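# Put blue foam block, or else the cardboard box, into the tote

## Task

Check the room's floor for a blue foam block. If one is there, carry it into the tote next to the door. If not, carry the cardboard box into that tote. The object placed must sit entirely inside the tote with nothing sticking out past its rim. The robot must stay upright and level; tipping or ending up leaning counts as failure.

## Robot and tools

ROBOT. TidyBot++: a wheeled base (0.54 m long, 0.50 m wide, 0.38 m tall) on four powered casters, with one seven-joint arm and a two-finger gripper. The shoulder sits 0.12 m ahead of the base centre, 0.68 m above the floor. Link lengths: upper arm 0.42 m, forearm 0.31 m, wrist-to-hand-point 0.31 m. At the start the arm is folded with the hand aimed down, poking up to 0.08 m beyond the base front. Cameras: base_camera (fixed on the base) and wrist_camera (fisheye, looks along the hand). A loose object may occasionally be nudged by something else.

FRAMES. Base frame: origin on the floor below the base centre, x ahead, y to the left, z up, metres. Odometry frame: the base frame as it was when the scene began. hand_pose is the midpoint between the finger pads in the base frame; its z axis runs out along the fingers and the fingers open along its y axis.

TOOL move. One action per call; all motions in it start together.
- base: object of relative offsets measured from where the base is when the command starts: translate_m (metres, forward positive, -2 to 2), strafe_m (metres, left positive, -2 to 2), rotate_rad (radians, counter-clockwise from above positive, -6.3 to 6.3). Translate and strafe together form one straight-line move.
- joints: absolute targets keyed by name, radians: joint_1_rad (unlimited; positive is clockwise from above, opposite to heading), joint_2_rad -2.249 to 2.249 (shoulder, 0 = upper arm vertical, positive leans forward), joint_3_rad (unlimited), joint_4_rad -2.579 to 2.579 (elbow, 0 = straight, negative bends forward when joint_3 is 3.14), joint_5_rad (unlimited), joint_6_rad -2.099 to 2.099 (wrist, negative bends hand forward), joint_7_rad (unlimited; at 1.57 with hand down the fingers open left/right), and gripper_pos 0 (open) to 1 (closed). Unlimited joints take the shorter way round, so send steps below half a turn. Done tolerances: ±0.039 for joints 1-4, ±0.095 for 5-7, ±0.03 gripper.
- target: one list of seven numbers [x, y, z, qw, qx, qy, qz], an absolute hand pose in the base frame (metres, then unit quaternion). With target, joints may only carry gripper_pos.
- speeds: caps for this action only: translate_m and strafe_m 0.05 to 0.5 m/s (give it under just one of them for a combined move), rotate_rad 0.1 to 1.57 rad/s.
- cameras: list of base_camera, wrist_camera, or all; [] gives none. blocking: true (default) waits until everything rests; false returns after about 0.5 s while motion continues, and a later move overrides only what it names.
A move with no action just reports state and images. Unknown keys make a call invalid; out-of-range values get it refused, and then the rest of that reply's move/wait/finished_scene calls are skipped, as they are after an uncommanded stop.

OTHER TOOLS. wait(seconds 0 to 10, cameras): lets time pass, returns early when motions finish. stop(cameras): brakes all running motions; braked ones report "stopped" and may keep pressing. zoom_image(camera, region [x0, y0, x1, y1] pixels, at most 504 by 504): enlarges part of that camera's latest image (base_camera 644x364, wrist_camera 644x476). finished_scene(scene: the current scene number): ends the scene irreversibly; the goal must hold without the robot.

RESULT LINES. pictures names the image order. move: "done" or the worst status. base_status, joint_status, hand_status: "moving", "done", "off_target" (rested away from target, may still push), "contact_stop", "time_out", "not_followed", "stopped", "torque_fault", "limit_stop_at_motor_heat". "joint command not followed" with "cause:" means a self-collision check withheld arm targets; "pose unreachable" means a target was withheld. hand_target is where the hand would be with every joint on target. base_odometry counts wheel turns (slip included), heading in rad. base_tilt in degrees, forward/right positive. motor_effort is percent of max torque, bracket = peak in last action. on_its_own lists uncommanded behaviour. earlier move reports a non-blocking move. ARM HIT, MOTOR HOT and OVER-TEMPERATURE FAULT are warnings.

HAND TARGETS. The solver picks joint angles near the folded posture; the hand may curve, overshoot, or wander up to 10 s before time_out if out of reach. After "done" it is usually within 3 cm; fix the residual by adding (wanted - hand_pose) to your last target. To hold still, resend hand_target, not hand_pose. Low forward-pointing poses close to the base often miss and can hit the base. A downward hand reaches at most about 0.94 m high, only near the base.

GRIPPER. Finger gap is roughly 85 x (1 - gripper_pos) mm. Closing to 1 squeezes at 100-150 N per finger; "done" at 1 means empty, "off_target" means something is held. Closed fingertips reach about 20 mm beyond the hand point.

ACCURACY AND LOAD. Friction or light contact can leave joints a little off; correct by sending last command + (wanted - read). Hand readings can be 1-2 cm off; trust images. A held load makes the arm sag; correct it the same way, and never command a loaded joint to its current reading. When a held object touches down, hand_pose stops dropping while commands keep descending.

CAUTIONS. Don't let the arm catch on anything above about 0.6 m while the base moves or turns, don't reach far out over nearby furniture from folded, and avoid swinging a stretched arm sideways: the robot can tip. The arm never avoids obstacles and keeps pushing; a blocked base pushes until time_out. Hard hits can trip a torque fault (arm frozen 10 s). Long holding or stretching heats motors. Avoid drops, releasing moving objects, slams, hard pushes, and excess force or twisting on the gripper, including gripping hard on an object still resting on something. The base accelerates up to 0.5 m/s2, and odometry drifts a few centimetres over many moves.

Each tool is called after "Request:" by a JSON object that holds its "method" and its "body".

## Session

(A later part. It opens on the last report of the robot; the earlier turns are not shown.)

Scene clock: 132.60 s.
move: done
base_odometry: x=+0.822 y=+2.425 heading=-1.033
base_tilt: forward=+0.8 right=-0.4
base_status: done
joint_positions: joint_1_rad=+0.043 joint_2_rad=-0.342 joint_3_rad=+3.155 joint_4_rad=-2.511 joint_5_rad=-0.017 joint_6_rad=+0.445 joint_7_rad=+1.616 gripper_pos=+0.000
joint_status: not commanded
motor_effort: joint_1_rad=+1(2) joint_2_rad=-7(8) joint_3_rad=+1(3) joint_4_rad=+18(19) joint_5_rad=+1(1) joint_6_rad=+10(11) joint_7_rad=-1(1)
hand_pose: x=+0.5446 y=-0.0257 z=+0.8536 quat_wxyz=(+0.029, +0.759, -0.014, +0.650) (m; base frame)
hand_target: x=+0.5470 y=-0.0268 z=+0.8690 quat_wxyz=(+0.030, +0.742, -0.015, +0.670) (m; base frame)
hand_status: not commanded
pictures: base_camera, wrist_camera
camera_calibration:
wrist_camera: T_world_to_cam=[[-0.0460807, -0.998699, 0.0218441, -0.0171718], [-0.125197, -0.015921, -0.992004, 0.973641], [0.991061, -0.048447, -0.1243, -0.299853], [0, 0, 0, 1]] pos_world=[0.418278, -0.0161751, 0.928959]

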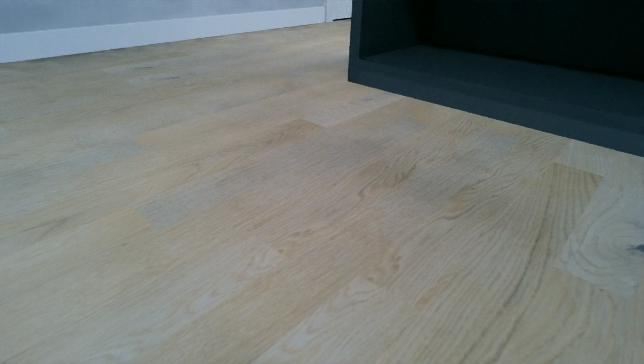

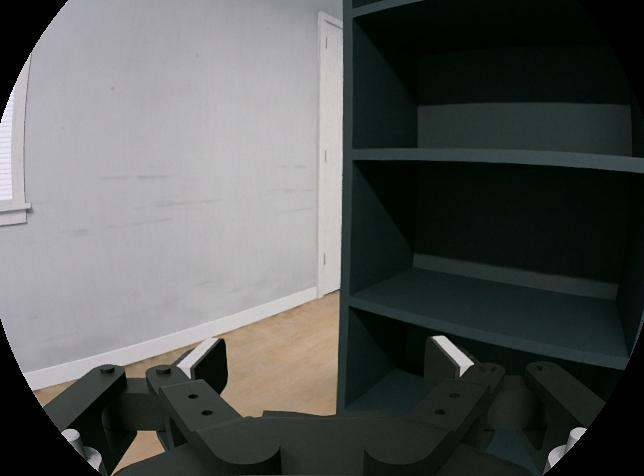

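Request:
{"method": "move", "body": {"base": {"rotate_rad":-0.797}, "joints": {"joint_6_rad":0.0}, "cameras": []}}

Request:
{"method": "move", "body": {"base": {"strafe_m":1.45}}}

Request:
{"method": "move", "body": {"base": {"translate_m":1.5}}}

Scene clock: 153.03 s.
move: done
base_odometry: x=+0.822 y=+2.425 heading=-1.829
base_tilt: forward=+0.8 right=-0.4
base_status: done
joint_positions: joint_1_rad=+0.043 joint_2_rad=-0.342 joint_3_rad=+3.156 joint_4_rad=-2.511 joint_5_rad=-0.017 joint_6_rad=+0.038 joint_7_rad=+1.616 gripper_pos=+0.000
joint_status: all done
motor_effort: joint_1_rad=+0(2) joint_2_rad=-6(8) joint_3_rad=+2(3) joint_4_rad=+18(20) joint_5_rad=+1(1) joint_6_rad=+9(10) joint_7_rad=+0(1)
hand_pose: x=+0.5009 y=-0.0207 z=+0.7357 quat_wxyz=(+0.019, +0.875, -0.014, +0.484) (m; base frame)
hand_target: x=+0.4942 y=-0.0205 z=+0.7245 quat_wxyz=(+0.018, +0.885, -0.014, +0.465) (m; base frame)
hand_status: not commanded
pictures: none
No camera images: "cameras" was empty.

Scene clock: 157.20 s.
move: done
base_odometry: x=+2.224 y=+2.054 heading=-1.830
base_tilt: forward=+0.8 right=-0.4
base_status: done
joint_positions: joint_1_rad=+0.043 joint_2_rad=-0.342 joint_3_rad=+3.156 joint_4_rad=-2.511 joint_5_rad=-0.017 joint_6_rad=+0.038 joint_7_rad=+1.616 gripper_pos=+0.000
joint_status: not commanded
motor_effort: joint_1_rad=+0(1) joint_2_rad=-6(7) joint_3_rad=+1(2) joint_4_rad=+18(18) joint_5_rad=+1(1) joint_6_rad=+8(9) joint_7_rad=-1(1)
hand_pose: x=+0.5009 y=-0.0207 z=+0.7357 quat_wxyz=(+0.019, +0.875, -0.014, +0.484) (m; base frame)
hand_target: x=+0.4942 y=-0.0205 z=+0.7245 quat_wxyz=(+0.018, +0.885, -0.014, +0.465) (m; base frame)
hand_status: not commanded
pictures: base_camera, wrist_camera
camera_calibration:
wrist_camera: T_world_to_cam=[[-0.0317734, -0.999438, 0.0107198, -0.0105549], [-0.506787, 0.00686528, -0.862044, 0.947267], [0.861486, -0.0328227, -0.50672, 0.075631], [0, 0, 0, 1]] pos_world=[0.414572, -0.0145698, 0.855022]

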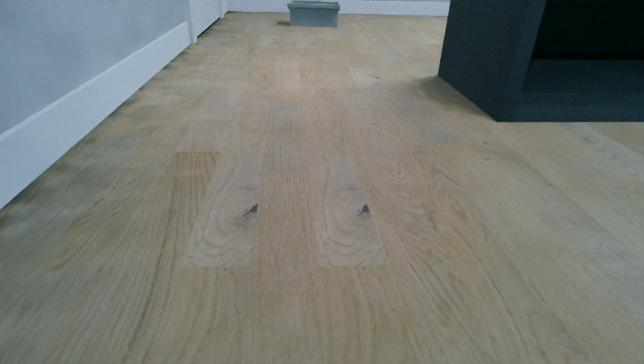

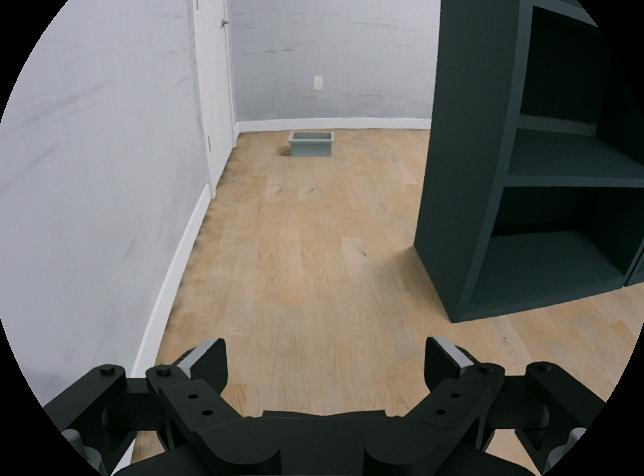

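Scene clock: 161.47 s.
move: done
base_odometry: x=+1.840 y=+0.604 heading=-1.830
base_tilt: forward=+0.8 right=-0.4
base_status: done
joint_positions: joint_1_rad=+0.043 joint_2_rad=-0.342 joint_3_rad=+3.156 joint_4_rad=-2.511 joint_5_rad=-0.017 joint_6_rad=+0.038 joint_7_rad=+1.616 gripper_pos=+0.000
joint_status: not commanded
motor_effort: joint_1_rad=+1(1) joint_2_rad=-7(9) joint_3_rad=+1(2) joint_4_rad=+18(19) joint_5_rad=+1(1) joint_6_rad=+8(10) joint_7_rad=-1(1)
hand_pose: x=+0.5009 y=-0.0207 z=+0.7356 quat_wxyz=(+0.019, +0.875, -0.014, +0.484) (m; base frame)
hand_target: x=+0.4942 y=-0.0205 z=+0.7245 quat_wxyz=(+0.018, +0.885, -0.014, +0.465) (m; base frame)
hand_status: not commanded
pictures: base_camera, wrist_camera
camera_calibration:
wrist_camera: T_world_to_cam=[[-0.0317702, -0.999438, 0.010731, -0.0105616], [-0.507098, 0.00686586, -0.861861, 0.947205], [0.861303, -0.0328232, -0.507031, 0.075836], [0, 0, 0, 1]] pos_world=[0.414672, -0.0145698, 0.854924]

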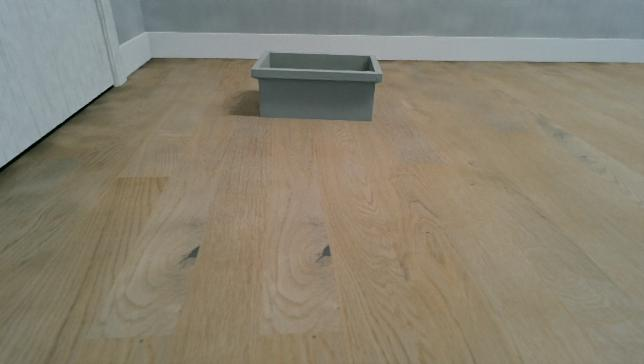

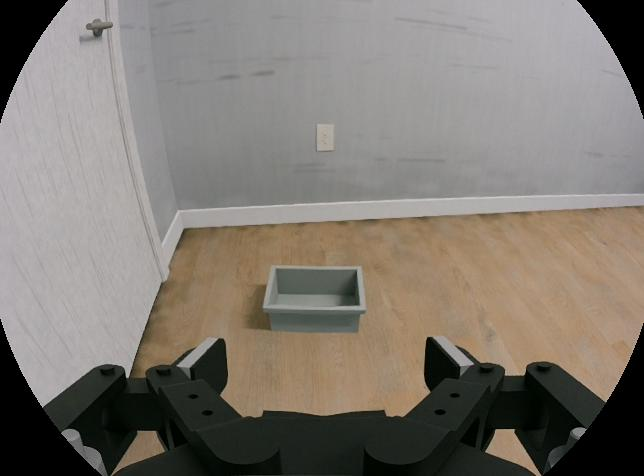

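Request:
{"method": "move", "body": {"base": {"translate_m":0.6}, "joints": {"joint_6_rad":0.3}, "cameras": ["wrist_camera"]}}

Request:
{"method": "move", "body": {"base": {"rotate_rad":-1.0}}}

Request:
{"method": "move", "body": {"base": {"rotate_rad":-0.57}}}

Scene clock: 201.50 s.
move: done
base_odometry: x=+1.686 y=+0.024 heading=-1.830
base_tilt: forward=+0.8 right=-0.4
base_status: done
joint_positions: joint_1_rad=+0.043 joint_2_rad=-0.342 joint_3_rad=+3.156 joint_4_rad=-2.512 joint_5_rad=-0.017 joint_6_rad=+0.275 joint_7_rad=+1.616 gripper_pos=+0.000
joint_status: all done
motor_effort: joint_1_rad=+0(1) joint_2_rad=-7(9) joint_3_rad=+2(2) joint_4_rad=+18(20) joint_5_rad=+1(1) joint_6_rad=+10(11) joint_7_rad=+0(1)
hand_pose: x=+0.5321 y=-0.0240 z=+0.8022 quat_wxyz=(+0.025, +0.812, -0.014, +0.584) (m; base frame)
hand_target: x=+0.5346 y=-0.0248 z=+0.8081 quat_wxyz=(+0.025, +0.805, -0.015, +0.592) (m; base frame)
hand_status: not commanded
pictures: wrist_camera
camera_calibration:
wrist_camera: T_world_to_cam=[[-0.0396604, -0.999052, 0.017958, -0.0152071], [-0.29072, -0.00565731, -0.956791, 0.981241], [0.955986, -0.0431675, -0.29022, -0.141935], [0, 0, 0, 1]] pos_world=[0.420351, -0.0157685, 0.897924]

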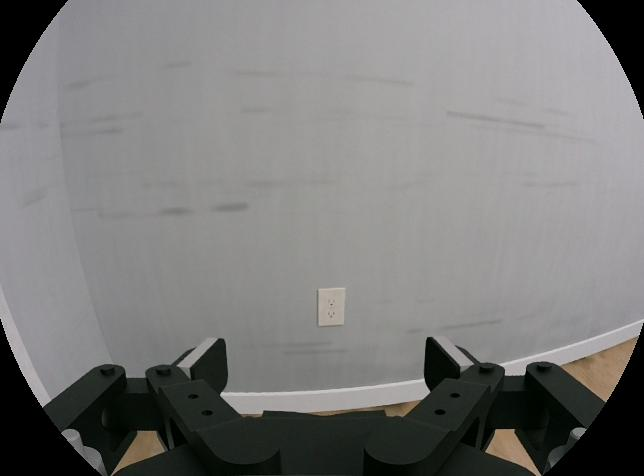

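Scene clock: 203.40 s.
move: done
base_odometry: x=+1.686 y=+0.024 heading=-2.829
base_tilt: forward=+0.8 right=-0.4
base_status: done
joint_positions: joint_1_rad=+0.043 joint_2_rad=-0.342 joint_3_rad=+3.156 joint_4_rad=-2.512 joint_5_rad=-0.017 joint_6_rad=+0.275 joint_7_rad=+1.616 gripper_pos=+0.000
joint_status: not commanded
motor_effort: joint_1_rad=+0(2) joint_2_rad=-7(8) joint_3_rad=+1(3) joint_4_rad=+18(18) joint_5_rad=+1(1) joint_6_rad=+10(10) joint_7_rad=+0(1)
hand_pose: x=+0.5321 y=-0.0242 z=+0.8022 quat_wxyz=(+0.025, +0.812, -0.014, +0.584) (m; base frame)
hand_target: x=+0.5346 y=-0.0248 z=+0.8081 quat_wxyz=(+0.025, +0.805, -0.015, +0.592) (m; base frame)
hand_status: not commanded
pictures: base_camera, wrist_camera
camera_calibration:
wrist_camera: T_world_to_cam=[[-0.0401657, -0.999036, 0.0176989, -0.01496], [-0.290735, -0.00526162, -0.956789, 0.981252], [0.95596, -0.0435758, -0.290244, -0.141919], [0, 0, 0, 1]] pos_world=[0.420352, -0.0159668, 0.897924]

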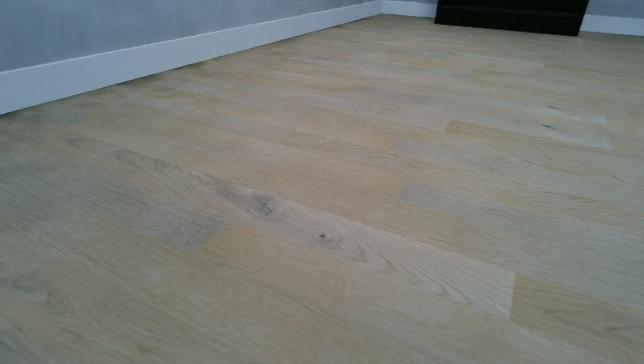

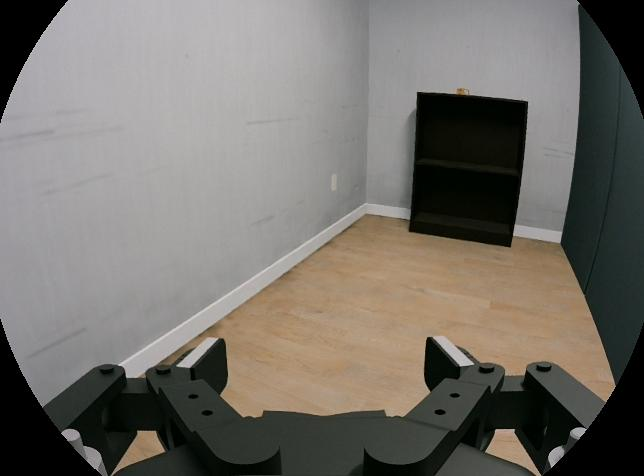

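Scene clock: 204.90 s.
move: done
base_odometry: x=+1.686 y=+0.024 heading=+2.884
base_tilt: forward=+0.8 right=-0.4
base_status: done
joint_positions: joint_1_rad=+0.043 joint_2_rad=-0.342 joint_3_rad=+3.156 joint_4_rad=-2.512 joint_5_rad=-0.017 joint_6_rad=+0.275 joint_7_rad=+1.616 gripper_pos=+0.000
joint_status: not commanded
motor_effort: joint_1_rad=+1(1) joint_2_rad=-7(8) joint_3_rad=+1(3) joint_4_rad=+18(18) joint_5_rad=+1(1) joint_6_rad=+9(10) joint_7_rad=+0(1)
hand_pose: x=+0.5321 y=-0.0244 z=+0.8022 quat_wxyz=(+0.025, +0.812, -0.015, +0.584) (m; base frame)
hand_target: x=+0.5346 y=-0.0248 z=+0.8081 quat_wxyz=(+0.025, +0.805, -0.015, +0.592) (m; base frame)
hand_status: not commanded
pictures: base_camera, wrist_camera
camera_calibration:
wrist_camera: T_world_to_cam=[[-0.0405115, -0.999024, 0.017599, -0.0148235], [-0.290729, -0.00506563, -0.956792, 0.981254], [0.955948, -0.0438776, -0.29024, -0.141927], [0, 0, 0, 1]] pos_world=[0.420353, -0.0160658, 0.897925]

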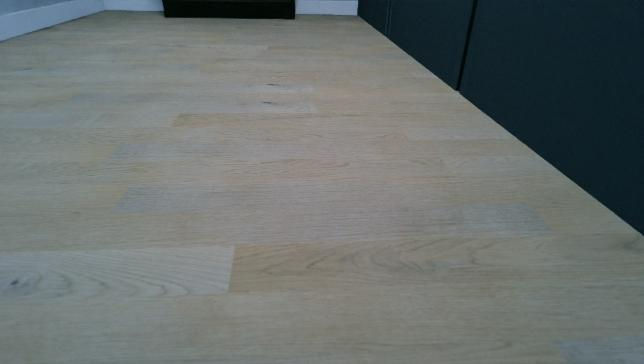

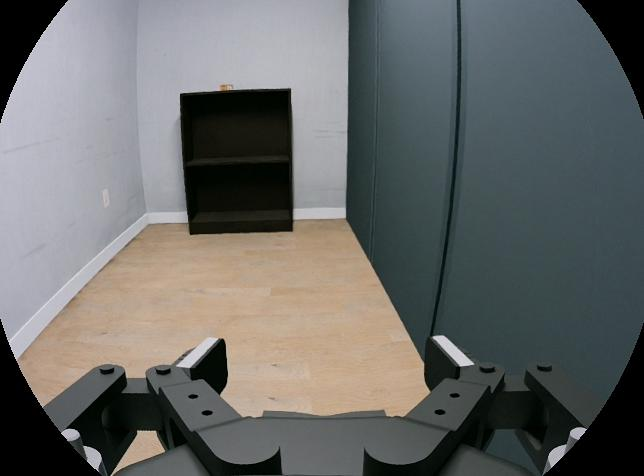

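Request:
{"method": "zoom_image", "body": {"camera": "wrist_camera", "region": [170, 70, 310, 110]}}

Request:
{"method": "move", "body": {"base": {"translate_m":1.95,"strafe_m":0.5}, "joints": {"joint_6_rad":0.6}}}

Scaled by 3.600.

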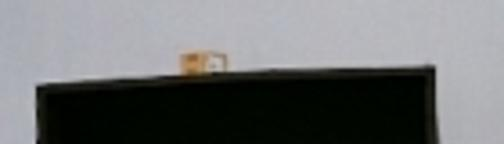

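Scene clock: 236.20 s.
move: done
base_odometry: x=-0.327 y=+0.037 heading=+2.884
base_tilt: forward=+0.8 right=-0.4
base_status: done
joint_positions: joint_1_rad=+0.043 joint_2_rad=-0.344 joint_3_rad=+3.156 joint_4_rad=-2.511 joint_5_rad=-0.017 joint_6_rad=+0.558 joint_7_rad=+1.616 gripper_pos=+0.000
joint_status: all done
motor_effort: joint_1_rad=+0(1) joint_2_rad=-8(9) joint_3_rad=+1(2) joint_4_rad=+19(21) joint_5_rad=+1(1) joint_6_rad=+10(12) joint_7_rad=+0(1)
hand_pose: x=+0.5476 y=-0.0271 z=+0.8896 quat_wxyz=(+0.032, +0.720, -0.015, +0.693) (m; base frame)
hand_target: x=+0.5486 y=-0.0275 z=+0.9001 quat_wxyz=(+0.033, +0.708, -0.015, +0.706) (m; base frame)
hand_status: not commanded
pictures: base_camera, wrist_camera
camera_calibration:
wrist_camera: T_world_to_cam=[[-0.0518235, -0.99838, 0.0234849, -0.0174299], [-0.0106989, -0.0229601, -0.999679, 0.953709], [0.998599, -0.0520581, -0.00949171, -0.404844], [0, 0, 0, 1]] pos_world=[0.413577, -0.0165798, 0.94997]

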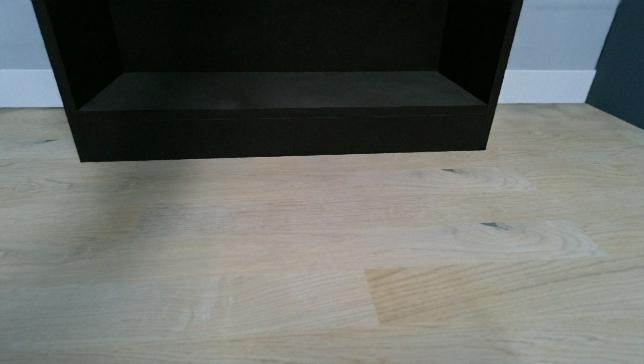

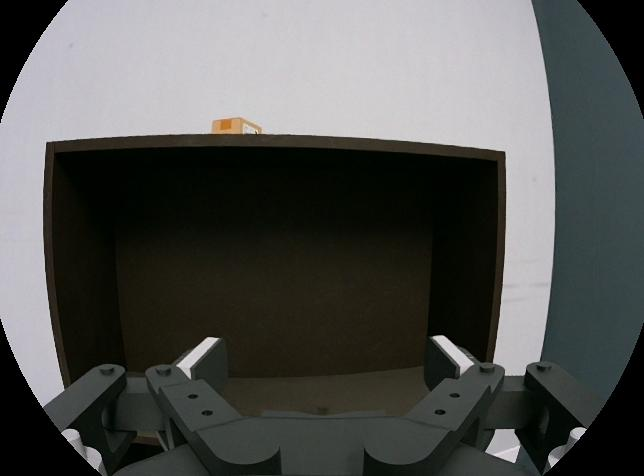

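Request:
{"method": "move", "body": {"joints": {"joint_2_rad":-0.3,"joint_4_rad":-1.2,"joint_6_rad":-1.2}, "cameras": ["wrist_camera"]}}

Scene clock: 258.60 s.
move: done
base_odometry: x=-0.327 y=+0.037 heading=+2.884
base_tilt: forward=+0.8 right=-0.4
base_status: not commanded
joint_positions: joint_1_rad=+0.043 joint_2_rad=-0.317 joint_3_rad=+3.156 joint_4_rad=-1.214 joint_5_rad=-0.017 joint_6_rad=-1.145 joint_7_rad=+1.616 gripper_pos=+0.000
joint_status: all done
motor_effort: joint_1_rad=+0(1) joint_2_rad=-8(12) joint_3_rad=+1(2) joint_4_rad=+17(22) joint_5_rad=+1(1) joint_6_rad=+9(11) joint_7_rad=-1(1)
hand_pose: x=+0.5108 y=-0.0185 z=+1.1366 quat_wxyz=(+0.016, +0.853, -0.006, +0.522) (m; base frame)
hand_target: x=+0.5094 y=-0.0182 z=+1.1221 quat_wxyz=(+0.015, +0.867, -0.005, +0.497) (m; base frame)
hand_status: not commanded
pictures: wrist_camera
camera_calibration:
wrist_camera: T_world_to_cam=[[-0.0153543, -0.999778, 0.0144407, -0.0248814], [-0.427969, -0.00648137, -0.90377, 1.30481], [0.903663, -0.0200569, -0.427774, 0.159293], [0, 0, 0, 1]] pos_world=[0.414091, -0.013224, 1.24775]

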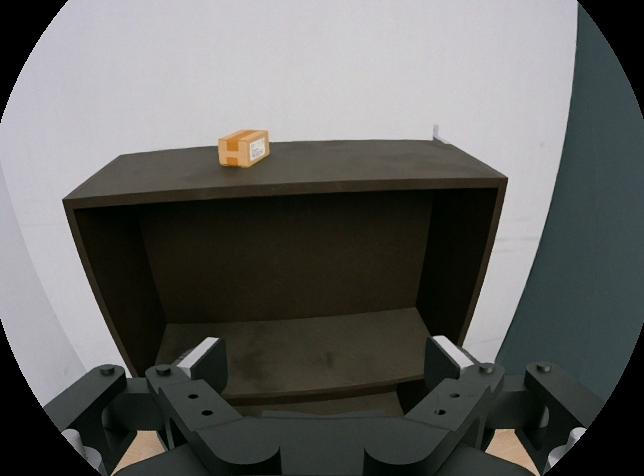

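Request:
{"method": "zoom_image", "body": {"camera": "wrist_camera", "region": [190, 110, 310, 200]}}

Scaled by 4.200.

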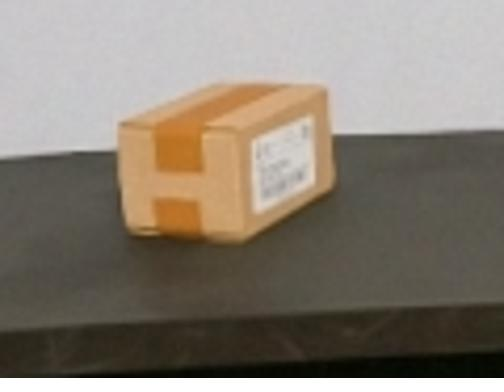

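Request:
{"method": "move", "body": {"base": {"rotate_rad":-0.3}, "cameras": []}}

Request:
{"method": "move", "body": {"base": {"strafe_m":0.45}, "joints": {"joint_1_rad":0.0,"joint_2_rad":0.075,"joint_4_rad":-0.706,"joint_6_rad":-1.52,"joint_3_rad":3.157,"joint_5_rad":0.0,"joint_7_rad":1.57}}}

Scene clock: 302.27 s.
move: done
base_odometry: x=-0.327 y=+0.037 heading=+2.585
base_tilt: forward=+0.9 right=-0.4
base_status: done
joint_positions: joint_1_rad=+0.043 joint_2_rad=-0.314 joint_3_rad=+3.158 joint_4_rad=-1.214 joint_5_rad=-0.017 joint_6_rad=-1.147 joint_7_rad=+1.616 gripper_pos=+0.000
joint_status: not commanded
motor_effort: joint_1_rad=+1(2) joint_2_rad=-8(8) joint_3_rad=+1(3) joint_4_rad=+18(18) joint_5_rad=+1(1) joint_6_rad=+9(10) joint_7_rad=+0(1)
hand_pose: x=+0.5115 y=-0.0194 z=+1.1350 quat_wxyz=(+0.016, +0.854, -0.006, +0.520) (m; base frame)
hand_target: x=+0.5094 y=-0.0182 z=+1.1221 quat_wxyz=(+0.015, +0.867, -0.005, +0.497) (m; base frame)
hand_status: not commanded
pictures: none
No camera images: "cameras" was empty.

Scene clock: 304.40 s.
move: done
base_odometry: x=-0.565 y=-0.345 heading=+2.584
base_tilt: forward=+0.8 right=-0.4
base_status: done
joint_positions: joint_1_rad=+0.018 joint_2_rad=+0.063 joint_3_rad=+3.156 joint_4_rad=-0.722 joint_5_rad=-0.017 joint_6_rad=-1.466 joint_7_rad=+1.616 gripper_pos=+0.000
joint_status: all done
motor_effort: joint_1_rad=+0(2) joint_2_rad=-19(22) joint_3_rad=+1(3) joint_4_rad=+16(18) joint_5_rad=+0(1) joint_6_rad=+8(10) joint_7_rad=-2(2)
hand_pose: x=+0.6100 y=-0.0088 z=+1.1283 quat_wxyz=(+0.009, +0.902, +0.009, +0.431) (m; base frame)
hand_target: x=+0.6039 y=-0.0056 z=+1.1170 quat_wxyz=(+0.004, +0.913, -0.007, +0.408) (m; base frame)
hand_status: not commanded
pictures: base_camera, wrist_camera
camera_calibration:
wrist_camera: T_world_to_cam=[[0.017296, -0.999751, 0.0140719, -0.033113], [-0.60584, -0.0216752, -0.795291, 1.32586], [0.795399, 0.00523003, -0.606064, 0.333735], [0, 0, 0, 1]] pos_world=[0.538378, -0.00611191, 1.25718]

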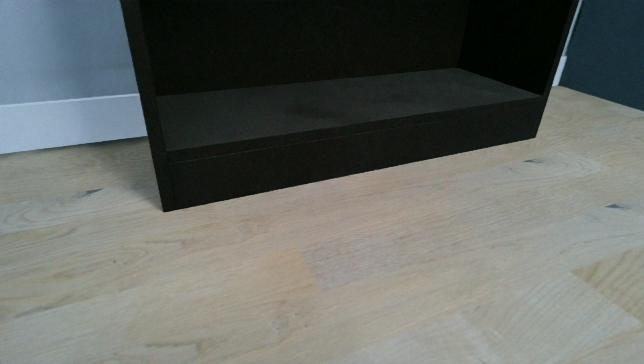

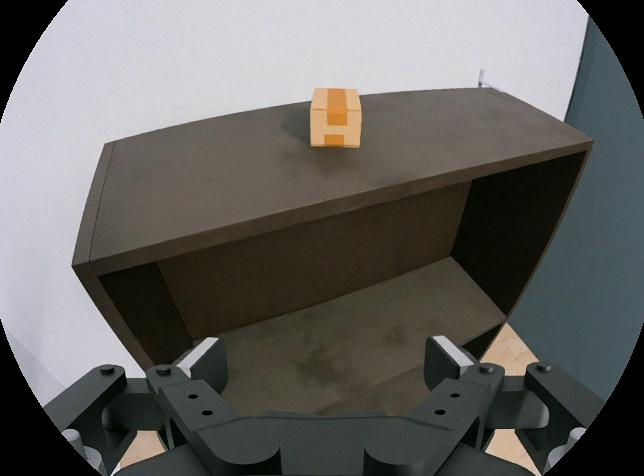

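Request:
{"method": "move", "body": {"base": {"translate_m":0.2,"strafe_m":-0.015}, "speeds": {"translate_m":0.2}, "cameras": ["wrist_camera"]}}

Scene clock: 318.00 s.
move: done
base_odometry: x=-0.727 y=-0.227 heading=+2.585
base_tilt: forward=+0.8 right=-0.4
base_status: done
joint_positions: joint_1_rad=+0.018 joint_2_rad=+0.073 joint_3_rad=+3.156 joint_4_rad=-0.718 joint_5_rad=-0.017 joint_6_rad=-1.470 joint_7_rad=+1.616 gripper_pos=+0.000
joint_status: not commanded
motor_effort: joint_1_rad=+0(1) joint_2_rad=-20(24) joint_3_rad=+1(2) joint_4_rad=+16(17) joint_5_rad=+1(1) joint_6_rad=+8(9) joint_7_rad=+0(2)
hand_pose: x=+0.6132 y=-0.0088 z=+1.1248 quat_wxyz=(+0.009, +0.904, +0.009, +0.427) (m; base frame)
hand_target: x=+0.6039 y=-0.0056 z=+1.1170 quat_wxyz=(+0.004, +0.913, -0.007, +0.408) (m; base frame)
hand_status: not commanded
pictures: wrist_camera
camera_calibration:
wrist_camera: T_world_to_cam=[[0.0175772, -0.99975, 0.0137909, -0.032948], [-0.612954, -0.0216718, -0.789821, 1.32316], [0.789923, 0.00542963, -0.613182, 0.340335], [0, 0, 0, 1]] pos_world=[0.542778, -0.00611238, 1.2542]

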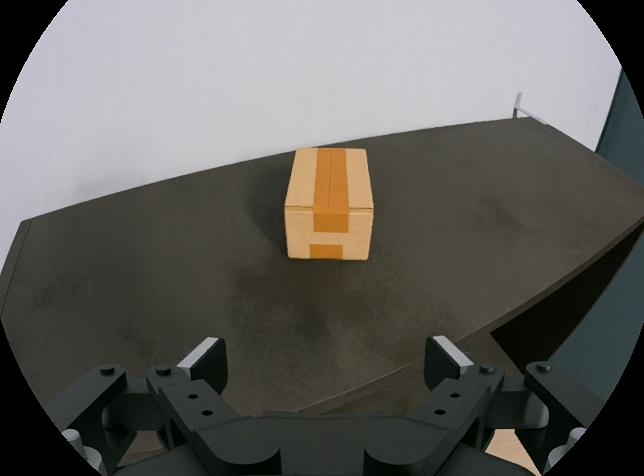

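Request:
{"method": "move", "body": {"base": {"translate_m":0.17,"strafe_m":-0.003}, "speeds": {"translate_m":0.1}, "cameras": ["wrist_camera"]}}

Scene clock: 326.27 s.
move: done
base_odometry: x=-0.870 y=-0.134 heading=+2.584
base_tilt: forward=+0.9 right=-0.4
base_status: done
joint_positions: joint_1_rad=+0.018 joint_2_rad=+0.072 joint_3_rad=+3.156 joint_4_rad=-0.717 joint_5_rad=-0.017 joint_6_rad=-1.471 joint_7_rad=+1.616 gripper_pos=+0.000
joint_status: not commanded
motor_effort: joint_1_rad=+1(1) joint_2_rad=-20(23) joint_3_rad=+1(2) joint_4_rad=+16(17) joint_5_rad=+0(1) joint_6_rad=+8(9) joint_7_rad=-1(2)
hand_pose: x=+0.6127 y=-0.0088 z=+1.1251 quat_wxyz=(+0.009, +0.904, +0.009, +0.427) (m; base frame)
hand_target: x=+0.6039 y=-0.0056 z=+1.1170 quat_wxyz=(+0.004, +0.913, -0.007, +0.408) (m; base frame)
hand_status: not commanded
pictures: wrist_camera
camera_calibration:
wrist_camera: T_world_to_cam=[[0.0175772, -0.99975, 0.0137909, -0.0329433], [-0.612954, -0.0216718, -0.789821, 1.32309], [0.789923, 0.00542963, -0.613182, 0.340914], [0, 0, 0, 1]] pos_world=[0.542278, -0.00611238, 1.2545]

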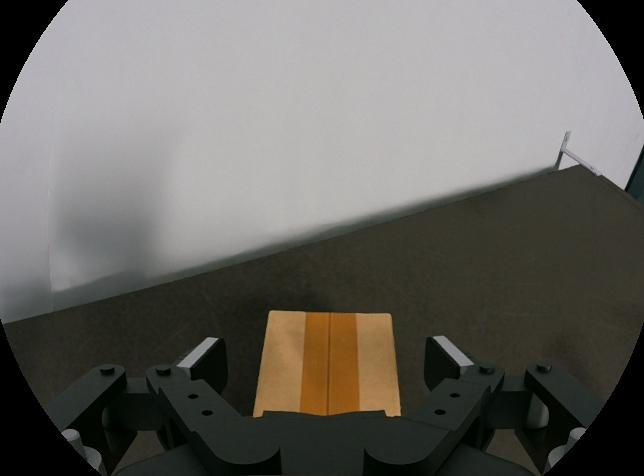

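Request:
{"method": "move", "body": {"joints": {"joint_2_rad":0.012,"joint_4_rad":-0.91,"joint_6_rad":-1.385}, "cameras": ["wrist_camera"]}}

Scene clock: 334.53 s.
move: done
base_odometry: x=-0.870 y=-0.134 heading=+2.584
base_tilt: forward=+0.8 right=-0.4
base_status: not commanded
joint_positions: joint_1_rad=+0.018 joint_2_rad=+0.019 joint_3_rad=+3.156 joint_4_rad=-0.893 joint_5_rad=-0.017 joint_6_rad=-1.434 joint_7_rad=+1.616 gripper_pos=+0.000
joint_status: all done
motor_effort: joint_1_rad=+0(1) joint_2_rad=-18(20) joint_3_rad=+1(2) joint_4_rad=+16(18) joint_5_rad=+1(1) joint_6_rad=+7(9) joint_7_rad=+0(1)
hand_pose: x=+0.5981 y=-0.0087 z=+1.0770 quat_wxyz=(+0.007, +0.922, +0.008, +0.387) (m; base frame)
hand_target: x=+0.6054 y=-0.0061 z=+1.0835 quat_wxyz=(+0.003, +0.914, -0.007, +0.405) (m; base frame)
hand_status: not commanded
pictures: wrist_camera
camera_calibration:
wrist_camera: T_world_to_cam=[[0.0179595, -0.999805, 0.00824247, -0.0261822], [-0.678824, -0.0182455, -0.734075, 1.25558], [0.734082, 0.00758843, -0.679019, 0.427331], [0, 0, 0, 1]] pos_world=[0.539091, -0.00651121, 1.21207]

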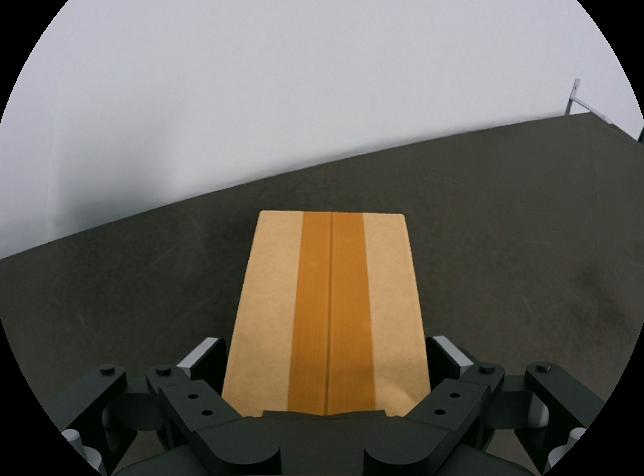

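Request:
{"method": "move", "body": {"base": {"translate_m":0.02}, "speeds": {"translate_m":0.05}, "cameras": []}}

Request:
{"method": "move", "body": {"joints": {"gripper_pos":0.4}, "cameras": ["wrist_camera"]}}

Scene clock: 343.00 s.
move: done
base_odometry: x=-0.887 y=-0.124 heading=+2.584
base_tilt: forward=+0.9 right=-0.4
base_status: done
joint_positions: joint_1_rad=+0.018 joint_2_rad=+0.014 joint_3_rad=+3.156 joint_4_rad=-0.896 joint_5_rad=-0.017 joint_6_rad=-1.434 joint_7_rad=+1.616 gripper_pos=+0.000
joint_status: not commanded
motor_effort: joint_1_rad=+1(1) joint_2_rad=-18(22) joint_3_rad=+1(1) joint_4_rad=+17(17) joint_5_rad=+1(1) joint_6_rad=+7(8) joint_7_rad=-1(1)
hand_pose: x=+0.5960 y=-0.0087 z=+1.0782 quat_wxyz=(+0.007, +0.921, +0.008, +0.388) (m; base frame)
hand_target: x=+0.6054 y=-0.0061 z=+1.0835 quat_wxyz=(+0.003, +0.914, -0.007, +0.405) (m; base frame)
hand_status: not commanded
pictures: none
No camera images: "cameras" was empty.

Scene clock: 343.77 s.
move: off_target
base_odometry: x=-0.887 y=-0.124 heading=+2.584
base_tilt: forward=+0.8 right=-0.4
base_status: not commanded
joint_positions: joint_1_rad=+0.018 joint_2_rad=+0.002 joint_3_rad=+3.156 joint_4_rad=-0.896 joint_5_rad=-0.017 joint_6_rad=-1.425 joint_7_rad=+1.616 gripper_pos=+0.343
joint_status: gripper_pos off_target (ended at +0.343, target +0.400)
motor_effort: joint_1_rad=+0(1) joint_2_rad=-17(19) joint_3_rad=+1(2) joint_4_rad=+15(17) joint_5_rad=+1(1) joint_6_rad=+6(8) joint_7_rad=-1(1)
hand_pose: x=+0.5931 y=-0.0087 z=+1.0855 quat_wxyz=(+0.007, +0.918, +0.008, +0.398) (m; base frame)
hand_target: x=+0.6054 y=-0.0061 z=+1.0835 quat_wxyz=(+0.003, +0.914, -0.007, +0.405) (m; base frame)
hand_status: not commanded
pictures: wrist_camera
camera_calibration:
wrist_camera: T_world_to_cam=[[0.0176095, -0.999804, 0.00905828, -0.0268054], [-0.662297, -0.0184511, -0.749014, 1.26482], [0.749035, 0.00719047, -0.662492, 0.409955], [0, 0, 0, 1]] pos_world=[0.531086, -0.00641064, 1.2192]

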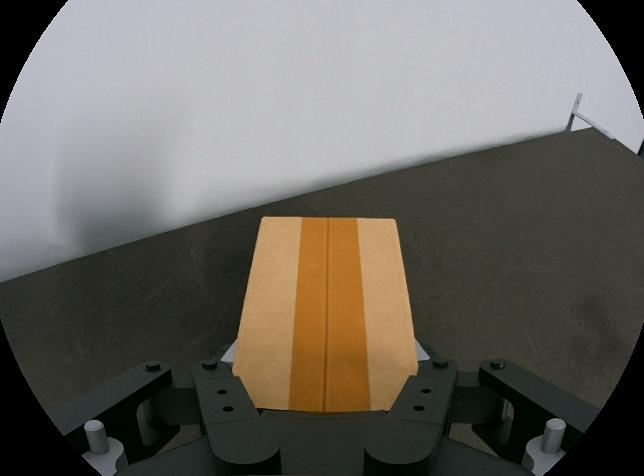

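Request:
{"method": "move", "body": {"joints": {"joint_2_rad":0.06,"joint_4_rad":-0.66,"joint_6_rad":-1.5}, "cameras": []}}

Request:
{"method": "move", "body": {"joints": {"gripper_pos":0.65}, "cameras": ["wrist_camera"]}}

Request:
{"method": "move", "body": {"base": {"translate_m":-0.5}, "speeds": {"translate_m":0.25}, "cameras": ["wrist_camera"]}}

Scene clock: 351.50 s.
move: done
base_odometry: x=-0.887 y=-0.124 heading=+2.584
base_tilt: forward=+0.9 right=-0.4
base_status: not commanded
joint_positions: joint_1_rad=+0.018 joint_2_rad=+0.045 joint_3_rad=+3.156 joint_4_rad=-0.676 joint_5_rad=-0.017 joint_6_rad=-1.454 joint_7_rad=+1.616 gripper_pos=+0.343
joint_status: all done
motor_effort: joint_1_rad=+0(1) joint_2_rad=-19(22) joint_3_rad=+1(1) joint_4_rad=+16(19) joint_5_rad=+0(1) joint_6_rad=+10(10) joint_7_rad=+0(1)
hand_pose: x=+0.6017 y=-0.0086 z=+1.1614 quat_wxyz=(+0.010, +0.885, +0.009, +0.465) (m; base frame)
hand_target: x=+0.5996 y=-0.0056 z=+1.1499 quat_wxyz=(+0.004, +0.896, -0.007, +0.445) (m; base frame)
hand_status: not commanded
pictures: none
No camera images: "cameras" was empty.

Scene clock: 352.17 s.
move: off_target
base_odometry: x=-0.887 y=-0.124 heading=+2.584
base_tilt: forward=+0.8 right=-0.4
base_status: not commanded
joint_positions: joint_1_rad=+0.018 joint_2_rad=+0.045 joint_3_rad=+3.156 joint_4_rad=-0.676 joint_5_rad=-0.017 joint_6_rad=-1.454 joint_7_rad=+1.616 gripper_pos=+0.343
joint_status: gripper_pos off_target (ended at +0.343, target +0.650)
motor_effort: joint_1_rad=+0(1) joint_2_rad=-19(19) joint_3_rad=+1(1) joint_4_rad=+16(16) joint_5_rad=+0(1) joint_6_rad=+9(10) joint_7_rad=+0(1)
hand_pose: x=+0.6020 y=-0.0086 z=+1.1612 quat_wxyz=(+0.010, +0.886, +0.009, +0.464) (m; base frame)
hand_target: x=+0.5996 y=-0.0056 z=+1.1499 quat_wxyz=(+0.004, +0.896, -0.007, +0.445) (m; base frame)
hand_status: not commanded
pictures: wrist_camera
camera_calibration:
wrist_camera: T_world_to_cam=[[0.0161616, -0.99972, 0.0172727, -0.0363115], [-0.544364, -0.0232879, -0.838526, 1.36029], [0.838693, 0.00414933, -0.544588, 0.262543], [0, 0, 0, 1]] pos_world=[0.520889, -0.00571232, 1.28425]

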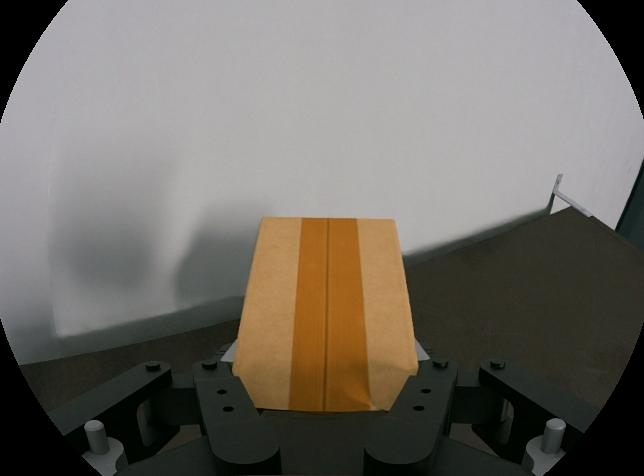

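Scene clock: 355.13 s.
move: done
base_odometry: x=-0.463 y=-0.388 heading=+2.584
base_tilt: forward=+0.8 right=-0.4
base_status: done
joint_positions: joint_1_rad=+0.017 joint_2_rad=+0.055 joint_3_rad=+3.156 joint_4_rad=-0.674 joint_5_rad=-0.017 joint_6_rad=-1.457 joint_7_rad=+1.616 gripper_pos=+0.343
joint_status: not commanded
motor_effort: joint_1_rad=+1(1) joint_2_rad=-20(24) joint_3_rad=+1(2) joint_4_rad=+16(17) joint_5_rad=+0(1) joint_6_rad=+9(10) joint_7_rad=+0(1)
hand_pose: x=+0.6059 y=-0.0085 z=+1.1566 quat_wxyz=(+0.010, +0.888, +0.009, +0.460) (m; base frame)
hand_target: x=+0.5996 y=-0.0056 z=+1.1499 quat_wxyz=(+0.004, +0.896, -0.007, +0.445) (m; base frame)
hand_status: not commanded
pictures: wrist_camera
camera_calibration:
wrist_camera: T_world_to_cam=[[0.0167327, -0.999716, 0.0169553, -0.0361273], [-0.553324, -0.0233829, -0.832638, 1.35719], [0.832798, 0.00455049, -0.553558, 0.270638], [0, 0, 0, 1]] pos_world=[0.526186, -0.00561345, 1.28048]

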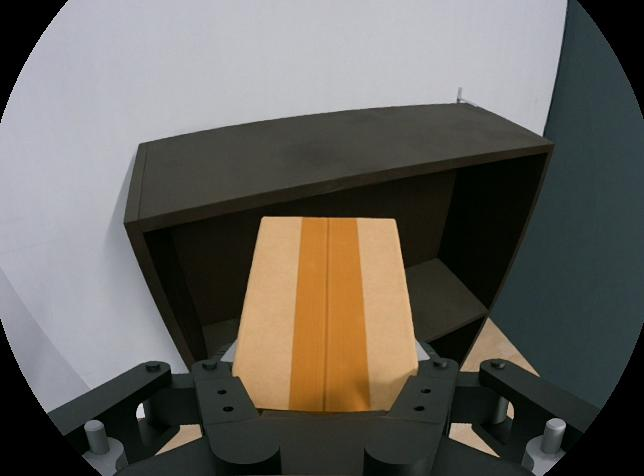

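Request:
{"method": "move", "body": {"base": {"translate_m":-0.4,"strafe_m":-0.706}, "joints": {"joint_2_rad":-0.5,"joint_4_rad":-1.22,"joint_6_rad":-1.5}, "cameras": []}}

Request:
{"method": "move", "body": {"base": {"rotate_rad":-2.844}}}

Scene clock: 394.37 s.
move: done
base_odometry: x=+0.250 y=+0.000 heading=+2.584
base_tilt: forward=+0.8 right=-0.4
base_status: done
joint_positions: joint_1_rad=+0.016 joint_2_rad=-0.495 joint_3_rad=+3.156 joint_4_rad=-1.210 joint_5_rad=-0.017 joint_6_rad=-1.458 joint_7_rad=+1.616 gripper_pos=+0.343
joint_status: all done
motor_effort: joint_1_rad=+1(2) joint_2_rad=+0(23) joint_3_rad=+1(3) joint_4_rad=+16(18) joint_5_rad=+0(2) joint_6_rad=+9(10) joint_7_rad=-1(1)
hand_pose: x=+0.3818 y=-0.0040 z=+1.1131 quat_wxyz=(+0.006, +0.885, +0.008, +0.465) (m; base frame)
hand_target: x=+0.3727 y=-0.0052 z=+1.0993 quat_wxyz=(+0.000, +0.896, -0.008, +0.445) (m; base frame)
hand_status: not commanded
pictures: none
No camera images: "cameras" was empty.

Scene clock: 397.47 s.
move: done
base_odometry: x=+0.250 y=+0.000 heading=-0.259
base_tilt: forward=+0.8 right=-0.4
base_status: done
joint_positions: joint_1_rad=+0.016 joint_2_rad=-0.495 joint_3_rad=+3.156 joint_4_rad=-1.212 joint_5_rad=-0.017 joint_6_rad=-1.458 joint_7_rad=+1.616 gripper_pos=+0.343
joint_status: not commanded
motor_effort: joint_1_rad=+0(1) joint_2_rad=+0(3) joint_3_rad=+1(2) joint_4_rad=+16(17) joint_5_rad=+0(1) joint_6_rad=+10(10) joint_7_rad=+0(1)
hand_pose: x=+0.3820 y=-0.0040 z=+1.1122 quat_wxyz=(+0.006, +0.885, +0.008, +0.465) (m; base frame)
hand_target: x=+0.3727 y=-0.0052 z=+1.0993 quat_wxyz=(+0.000, +0.896, -0.008, +0.445) (m; base frame)
hand_status: not commanded
pictures: base_camera, wrist_camera
camera_calibration:
wrist_camera: T_world_to_cam=[[0.0194029, -0.999765, 0.00970793, -0.0201495], [-0.544067, -0.0187042, -0.838833, 1.19983], [0.838817, 0.0109941, -0.544302, 0.41999], [0, 0, 0, 1]] pos_world=[0.300884, -0.00232021, 1.23526]

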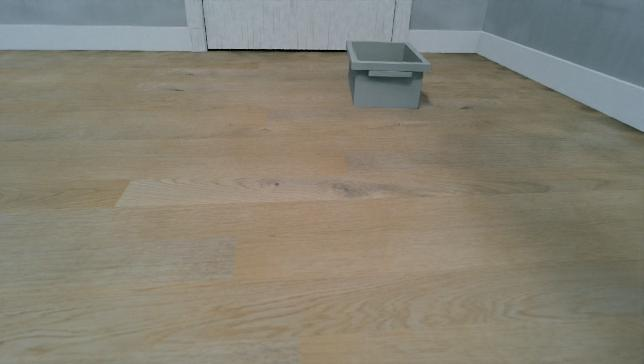

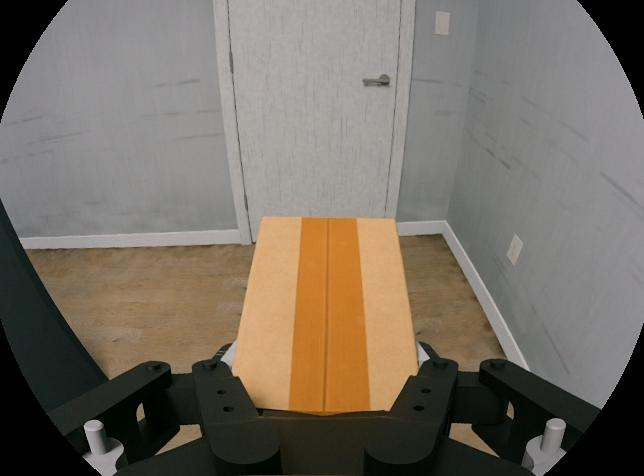

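Request:
{"method": "move", "body": {"base": {"translate_m":0.6,"strafe_m":-0.245}, "joints": {"joint_2_rad":0.4,"joint_4_rad":-1.6,"joint_6_rad":0.0}}}

Scene clock: 432.47 s.
move: done
base_odometry: x=+0.768 y=-0.391 heading=-0.260
base_tilt: forward=+0.8 right=-0.4
base_status: done
joint_positions: joint_1_rad=+0.016 joint_2_rad=+0.400 joint_3_rad=+3.157 joint_4_rad=-1.593 joint_5_rad=-0.017 joint_6_rad=-0.068 joint_7_rad=+1.616 gripper_pos=+0.343
joint_status: all done
motor_effort: joint_1_rad=+0(2) joint_2_rad=-36(41) joint_3_rad=+1(3) joint_4_rad=+20(23) joint_5_rad=+1(1) joint_6_rad=+10(11) joint_7_rad=-1(1)
hand_pose: x=+0.8442 y=-0.0191 z=+0.7938 quat_wxyz=(+0.017, +0.858, +0.001, +0.514) (m; base frame)
hand_target: x=+0.8519 y=-0.0083 z=+0.8090 quat_wxyz=(+0.006, +0.841, -0.005, +0.540) (m; base frame)
hand_status: not commanded
pictures: base_camera, wrist_camera
camera_calibration:
wrist_camera: T_world_to_cam=[[-0.00443726, -0.999746, 0.0220993, -0.0307665], [-0.445599, -0.0178074, -0.895055, 1.14539], [0.895221, -0.013819, -0.445407, -0.267548], [0, 0, 0, 1]] pos_world=[0.749764, -0.0140595, 0.9067]

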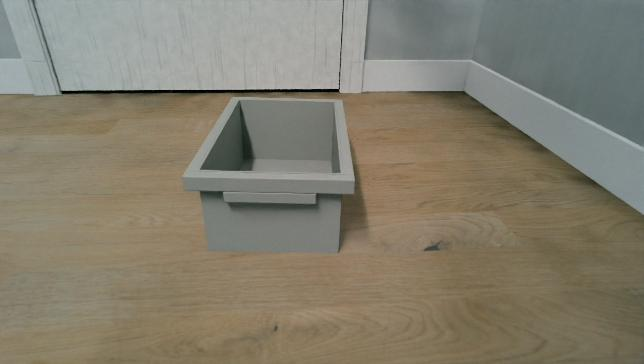

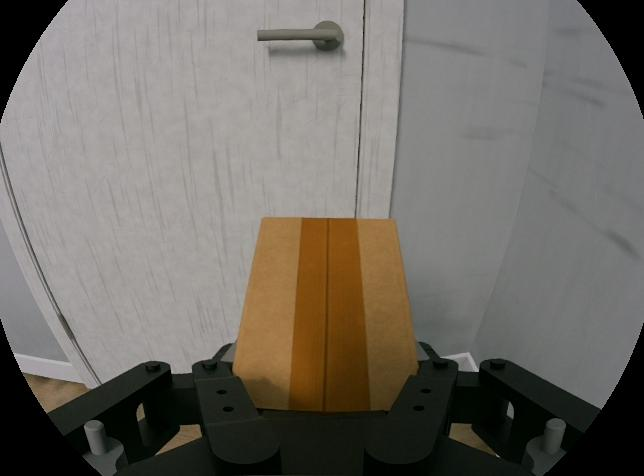

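Request:
{"method": "move", "body": {"base": {"strafe_m":0.035}, "joints": {"joint_1_rad":0.0,"joint_2_rad":1.2,"joint_4_rad":-2.15,"joint_6_rad":1.05}}}

Scene clock: 445.83 s.
move: done
base_odometry: x=+0.777 y=-0.357 heading=-0.260
base_tilt: forward=+0.8 right=-0.4
base_status: done
joint_positions: joint_1_rad=+0.007 joint_2_rad=+1.181 joint_3_rad=+3.156 joint_4_rad=-2.136 joint_5_rad=-0.017 joint_6_rad=+0.984 joint_7_rad=+1.616 gripper_pos=+0.343
joint_status: all done
motor_effort: joint_1_rad=+0(4) joint_2_rad=-37(44) joint_3_rad=+1(3) joint_4_rad=+1(20) joint_5_rad=+1(1) joint_6_rad=+8(11) joint_7_rad=+0(1)
hand_pose: x=+0.6786 y=-0.0148 z=+0.3174 quat_wxyz=(+0.022, +0.919, +0.011, +0.393) (m; base frame)
hand_target: x=+0.6783 y=-0.0070 z=+0.3192 quat_wxyz=(+0.008, +0.913, +0.000, +0.408) (m; base frame)
hand_status: not commanded
pictures: base_camera, wrist_camera
camera_calibration:
wrist_camera: T_world_to_cam=[[0.0105008, -0.999207, 0.0383965, -0.0319993], [-0.669216, -0.035554, -0.742217, 0.74825], [0.742994, -0.0179016, -0.669058, -0.157095], [0, 0, 0, 1]] pos_world=[0.617798, -0.00818287, 0.451487]

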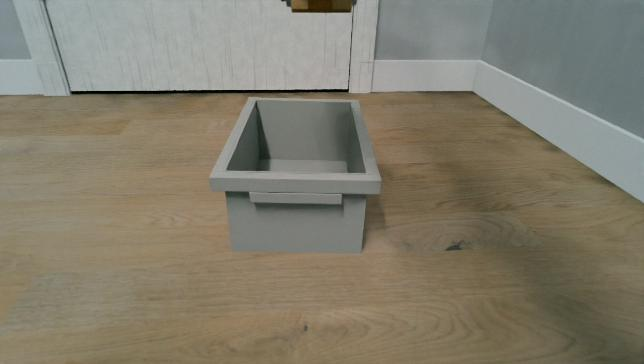

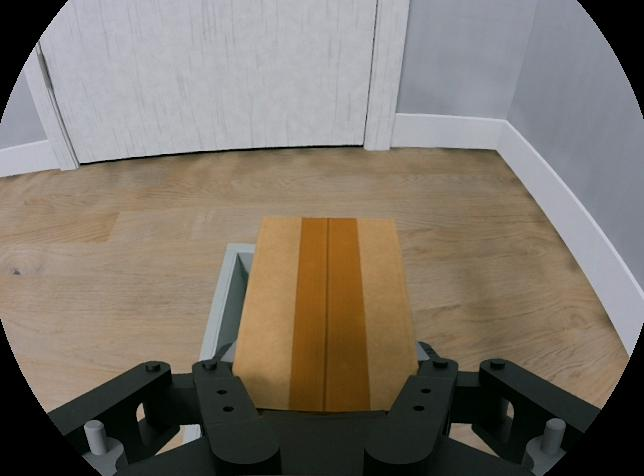

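Request:
{"method": "move", "body": {"base": {"translate_m":0.115,"strafe_m":0.017}, "speeds": {"translate_m":0.2}}}

Scene clock: 462.27 s.
move: done
base_odometry: x=+0.892 y=-0.370 heading=-0.260
base_tilt: forward=+0.8 right=-0.4
base_status: done
joint_positions: joint_1_rad=+0.007 joint_2_rad=+1.183 joint_3_rad=+3.156 joint_4_rad=-2.144 joint_5_rad=-0.017 joint_6_rad=+0.991 joint_7_rad=+1.616 gripper_pos=+0.343
joint_status: not commanded
motor_effort: joint_1_rad=+0(1) joint_2_rad=-36(38) joint_3_rad=+0(1) joint_4_rad=+1(2) joint_5_rad=+0(1) joint_6_rad=+9(9) joint_7_rad=+0(1)
hand_pose: x=+0.6749 y=-0.0148 z=+0.3162 quat_wxyz=(+0.022, +0.920, +0.011, +0.391) (m; base frame)
hand_target: x=+0.6783 y=-0.0070 z=+0.3192 quat_wxyz=(+0.008, +0.913, +0.000, +0.408) (m; base frame)
hand_status: not commanded
pictures: base_camera, wrist_camera
camera_calibration:
wrist_camera: T_world_to_cam=[[0.0106475, -0.999207, 0.0383562, -0.0319047], [-0.672047, -0.0355541, -0.739654, 0.746106], [0.740432, -0.0179017, -0.671893, -0.152533], [0, 0, 0, 1]] pos_world=[0.614698, -0.00808287, 0.450599]

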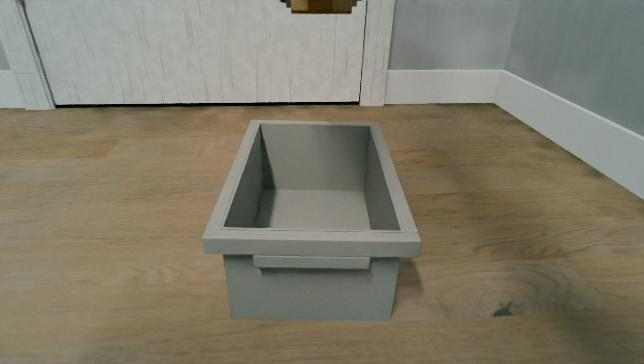

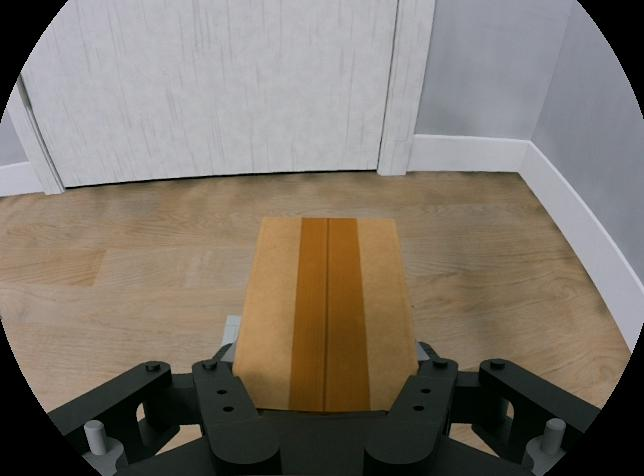

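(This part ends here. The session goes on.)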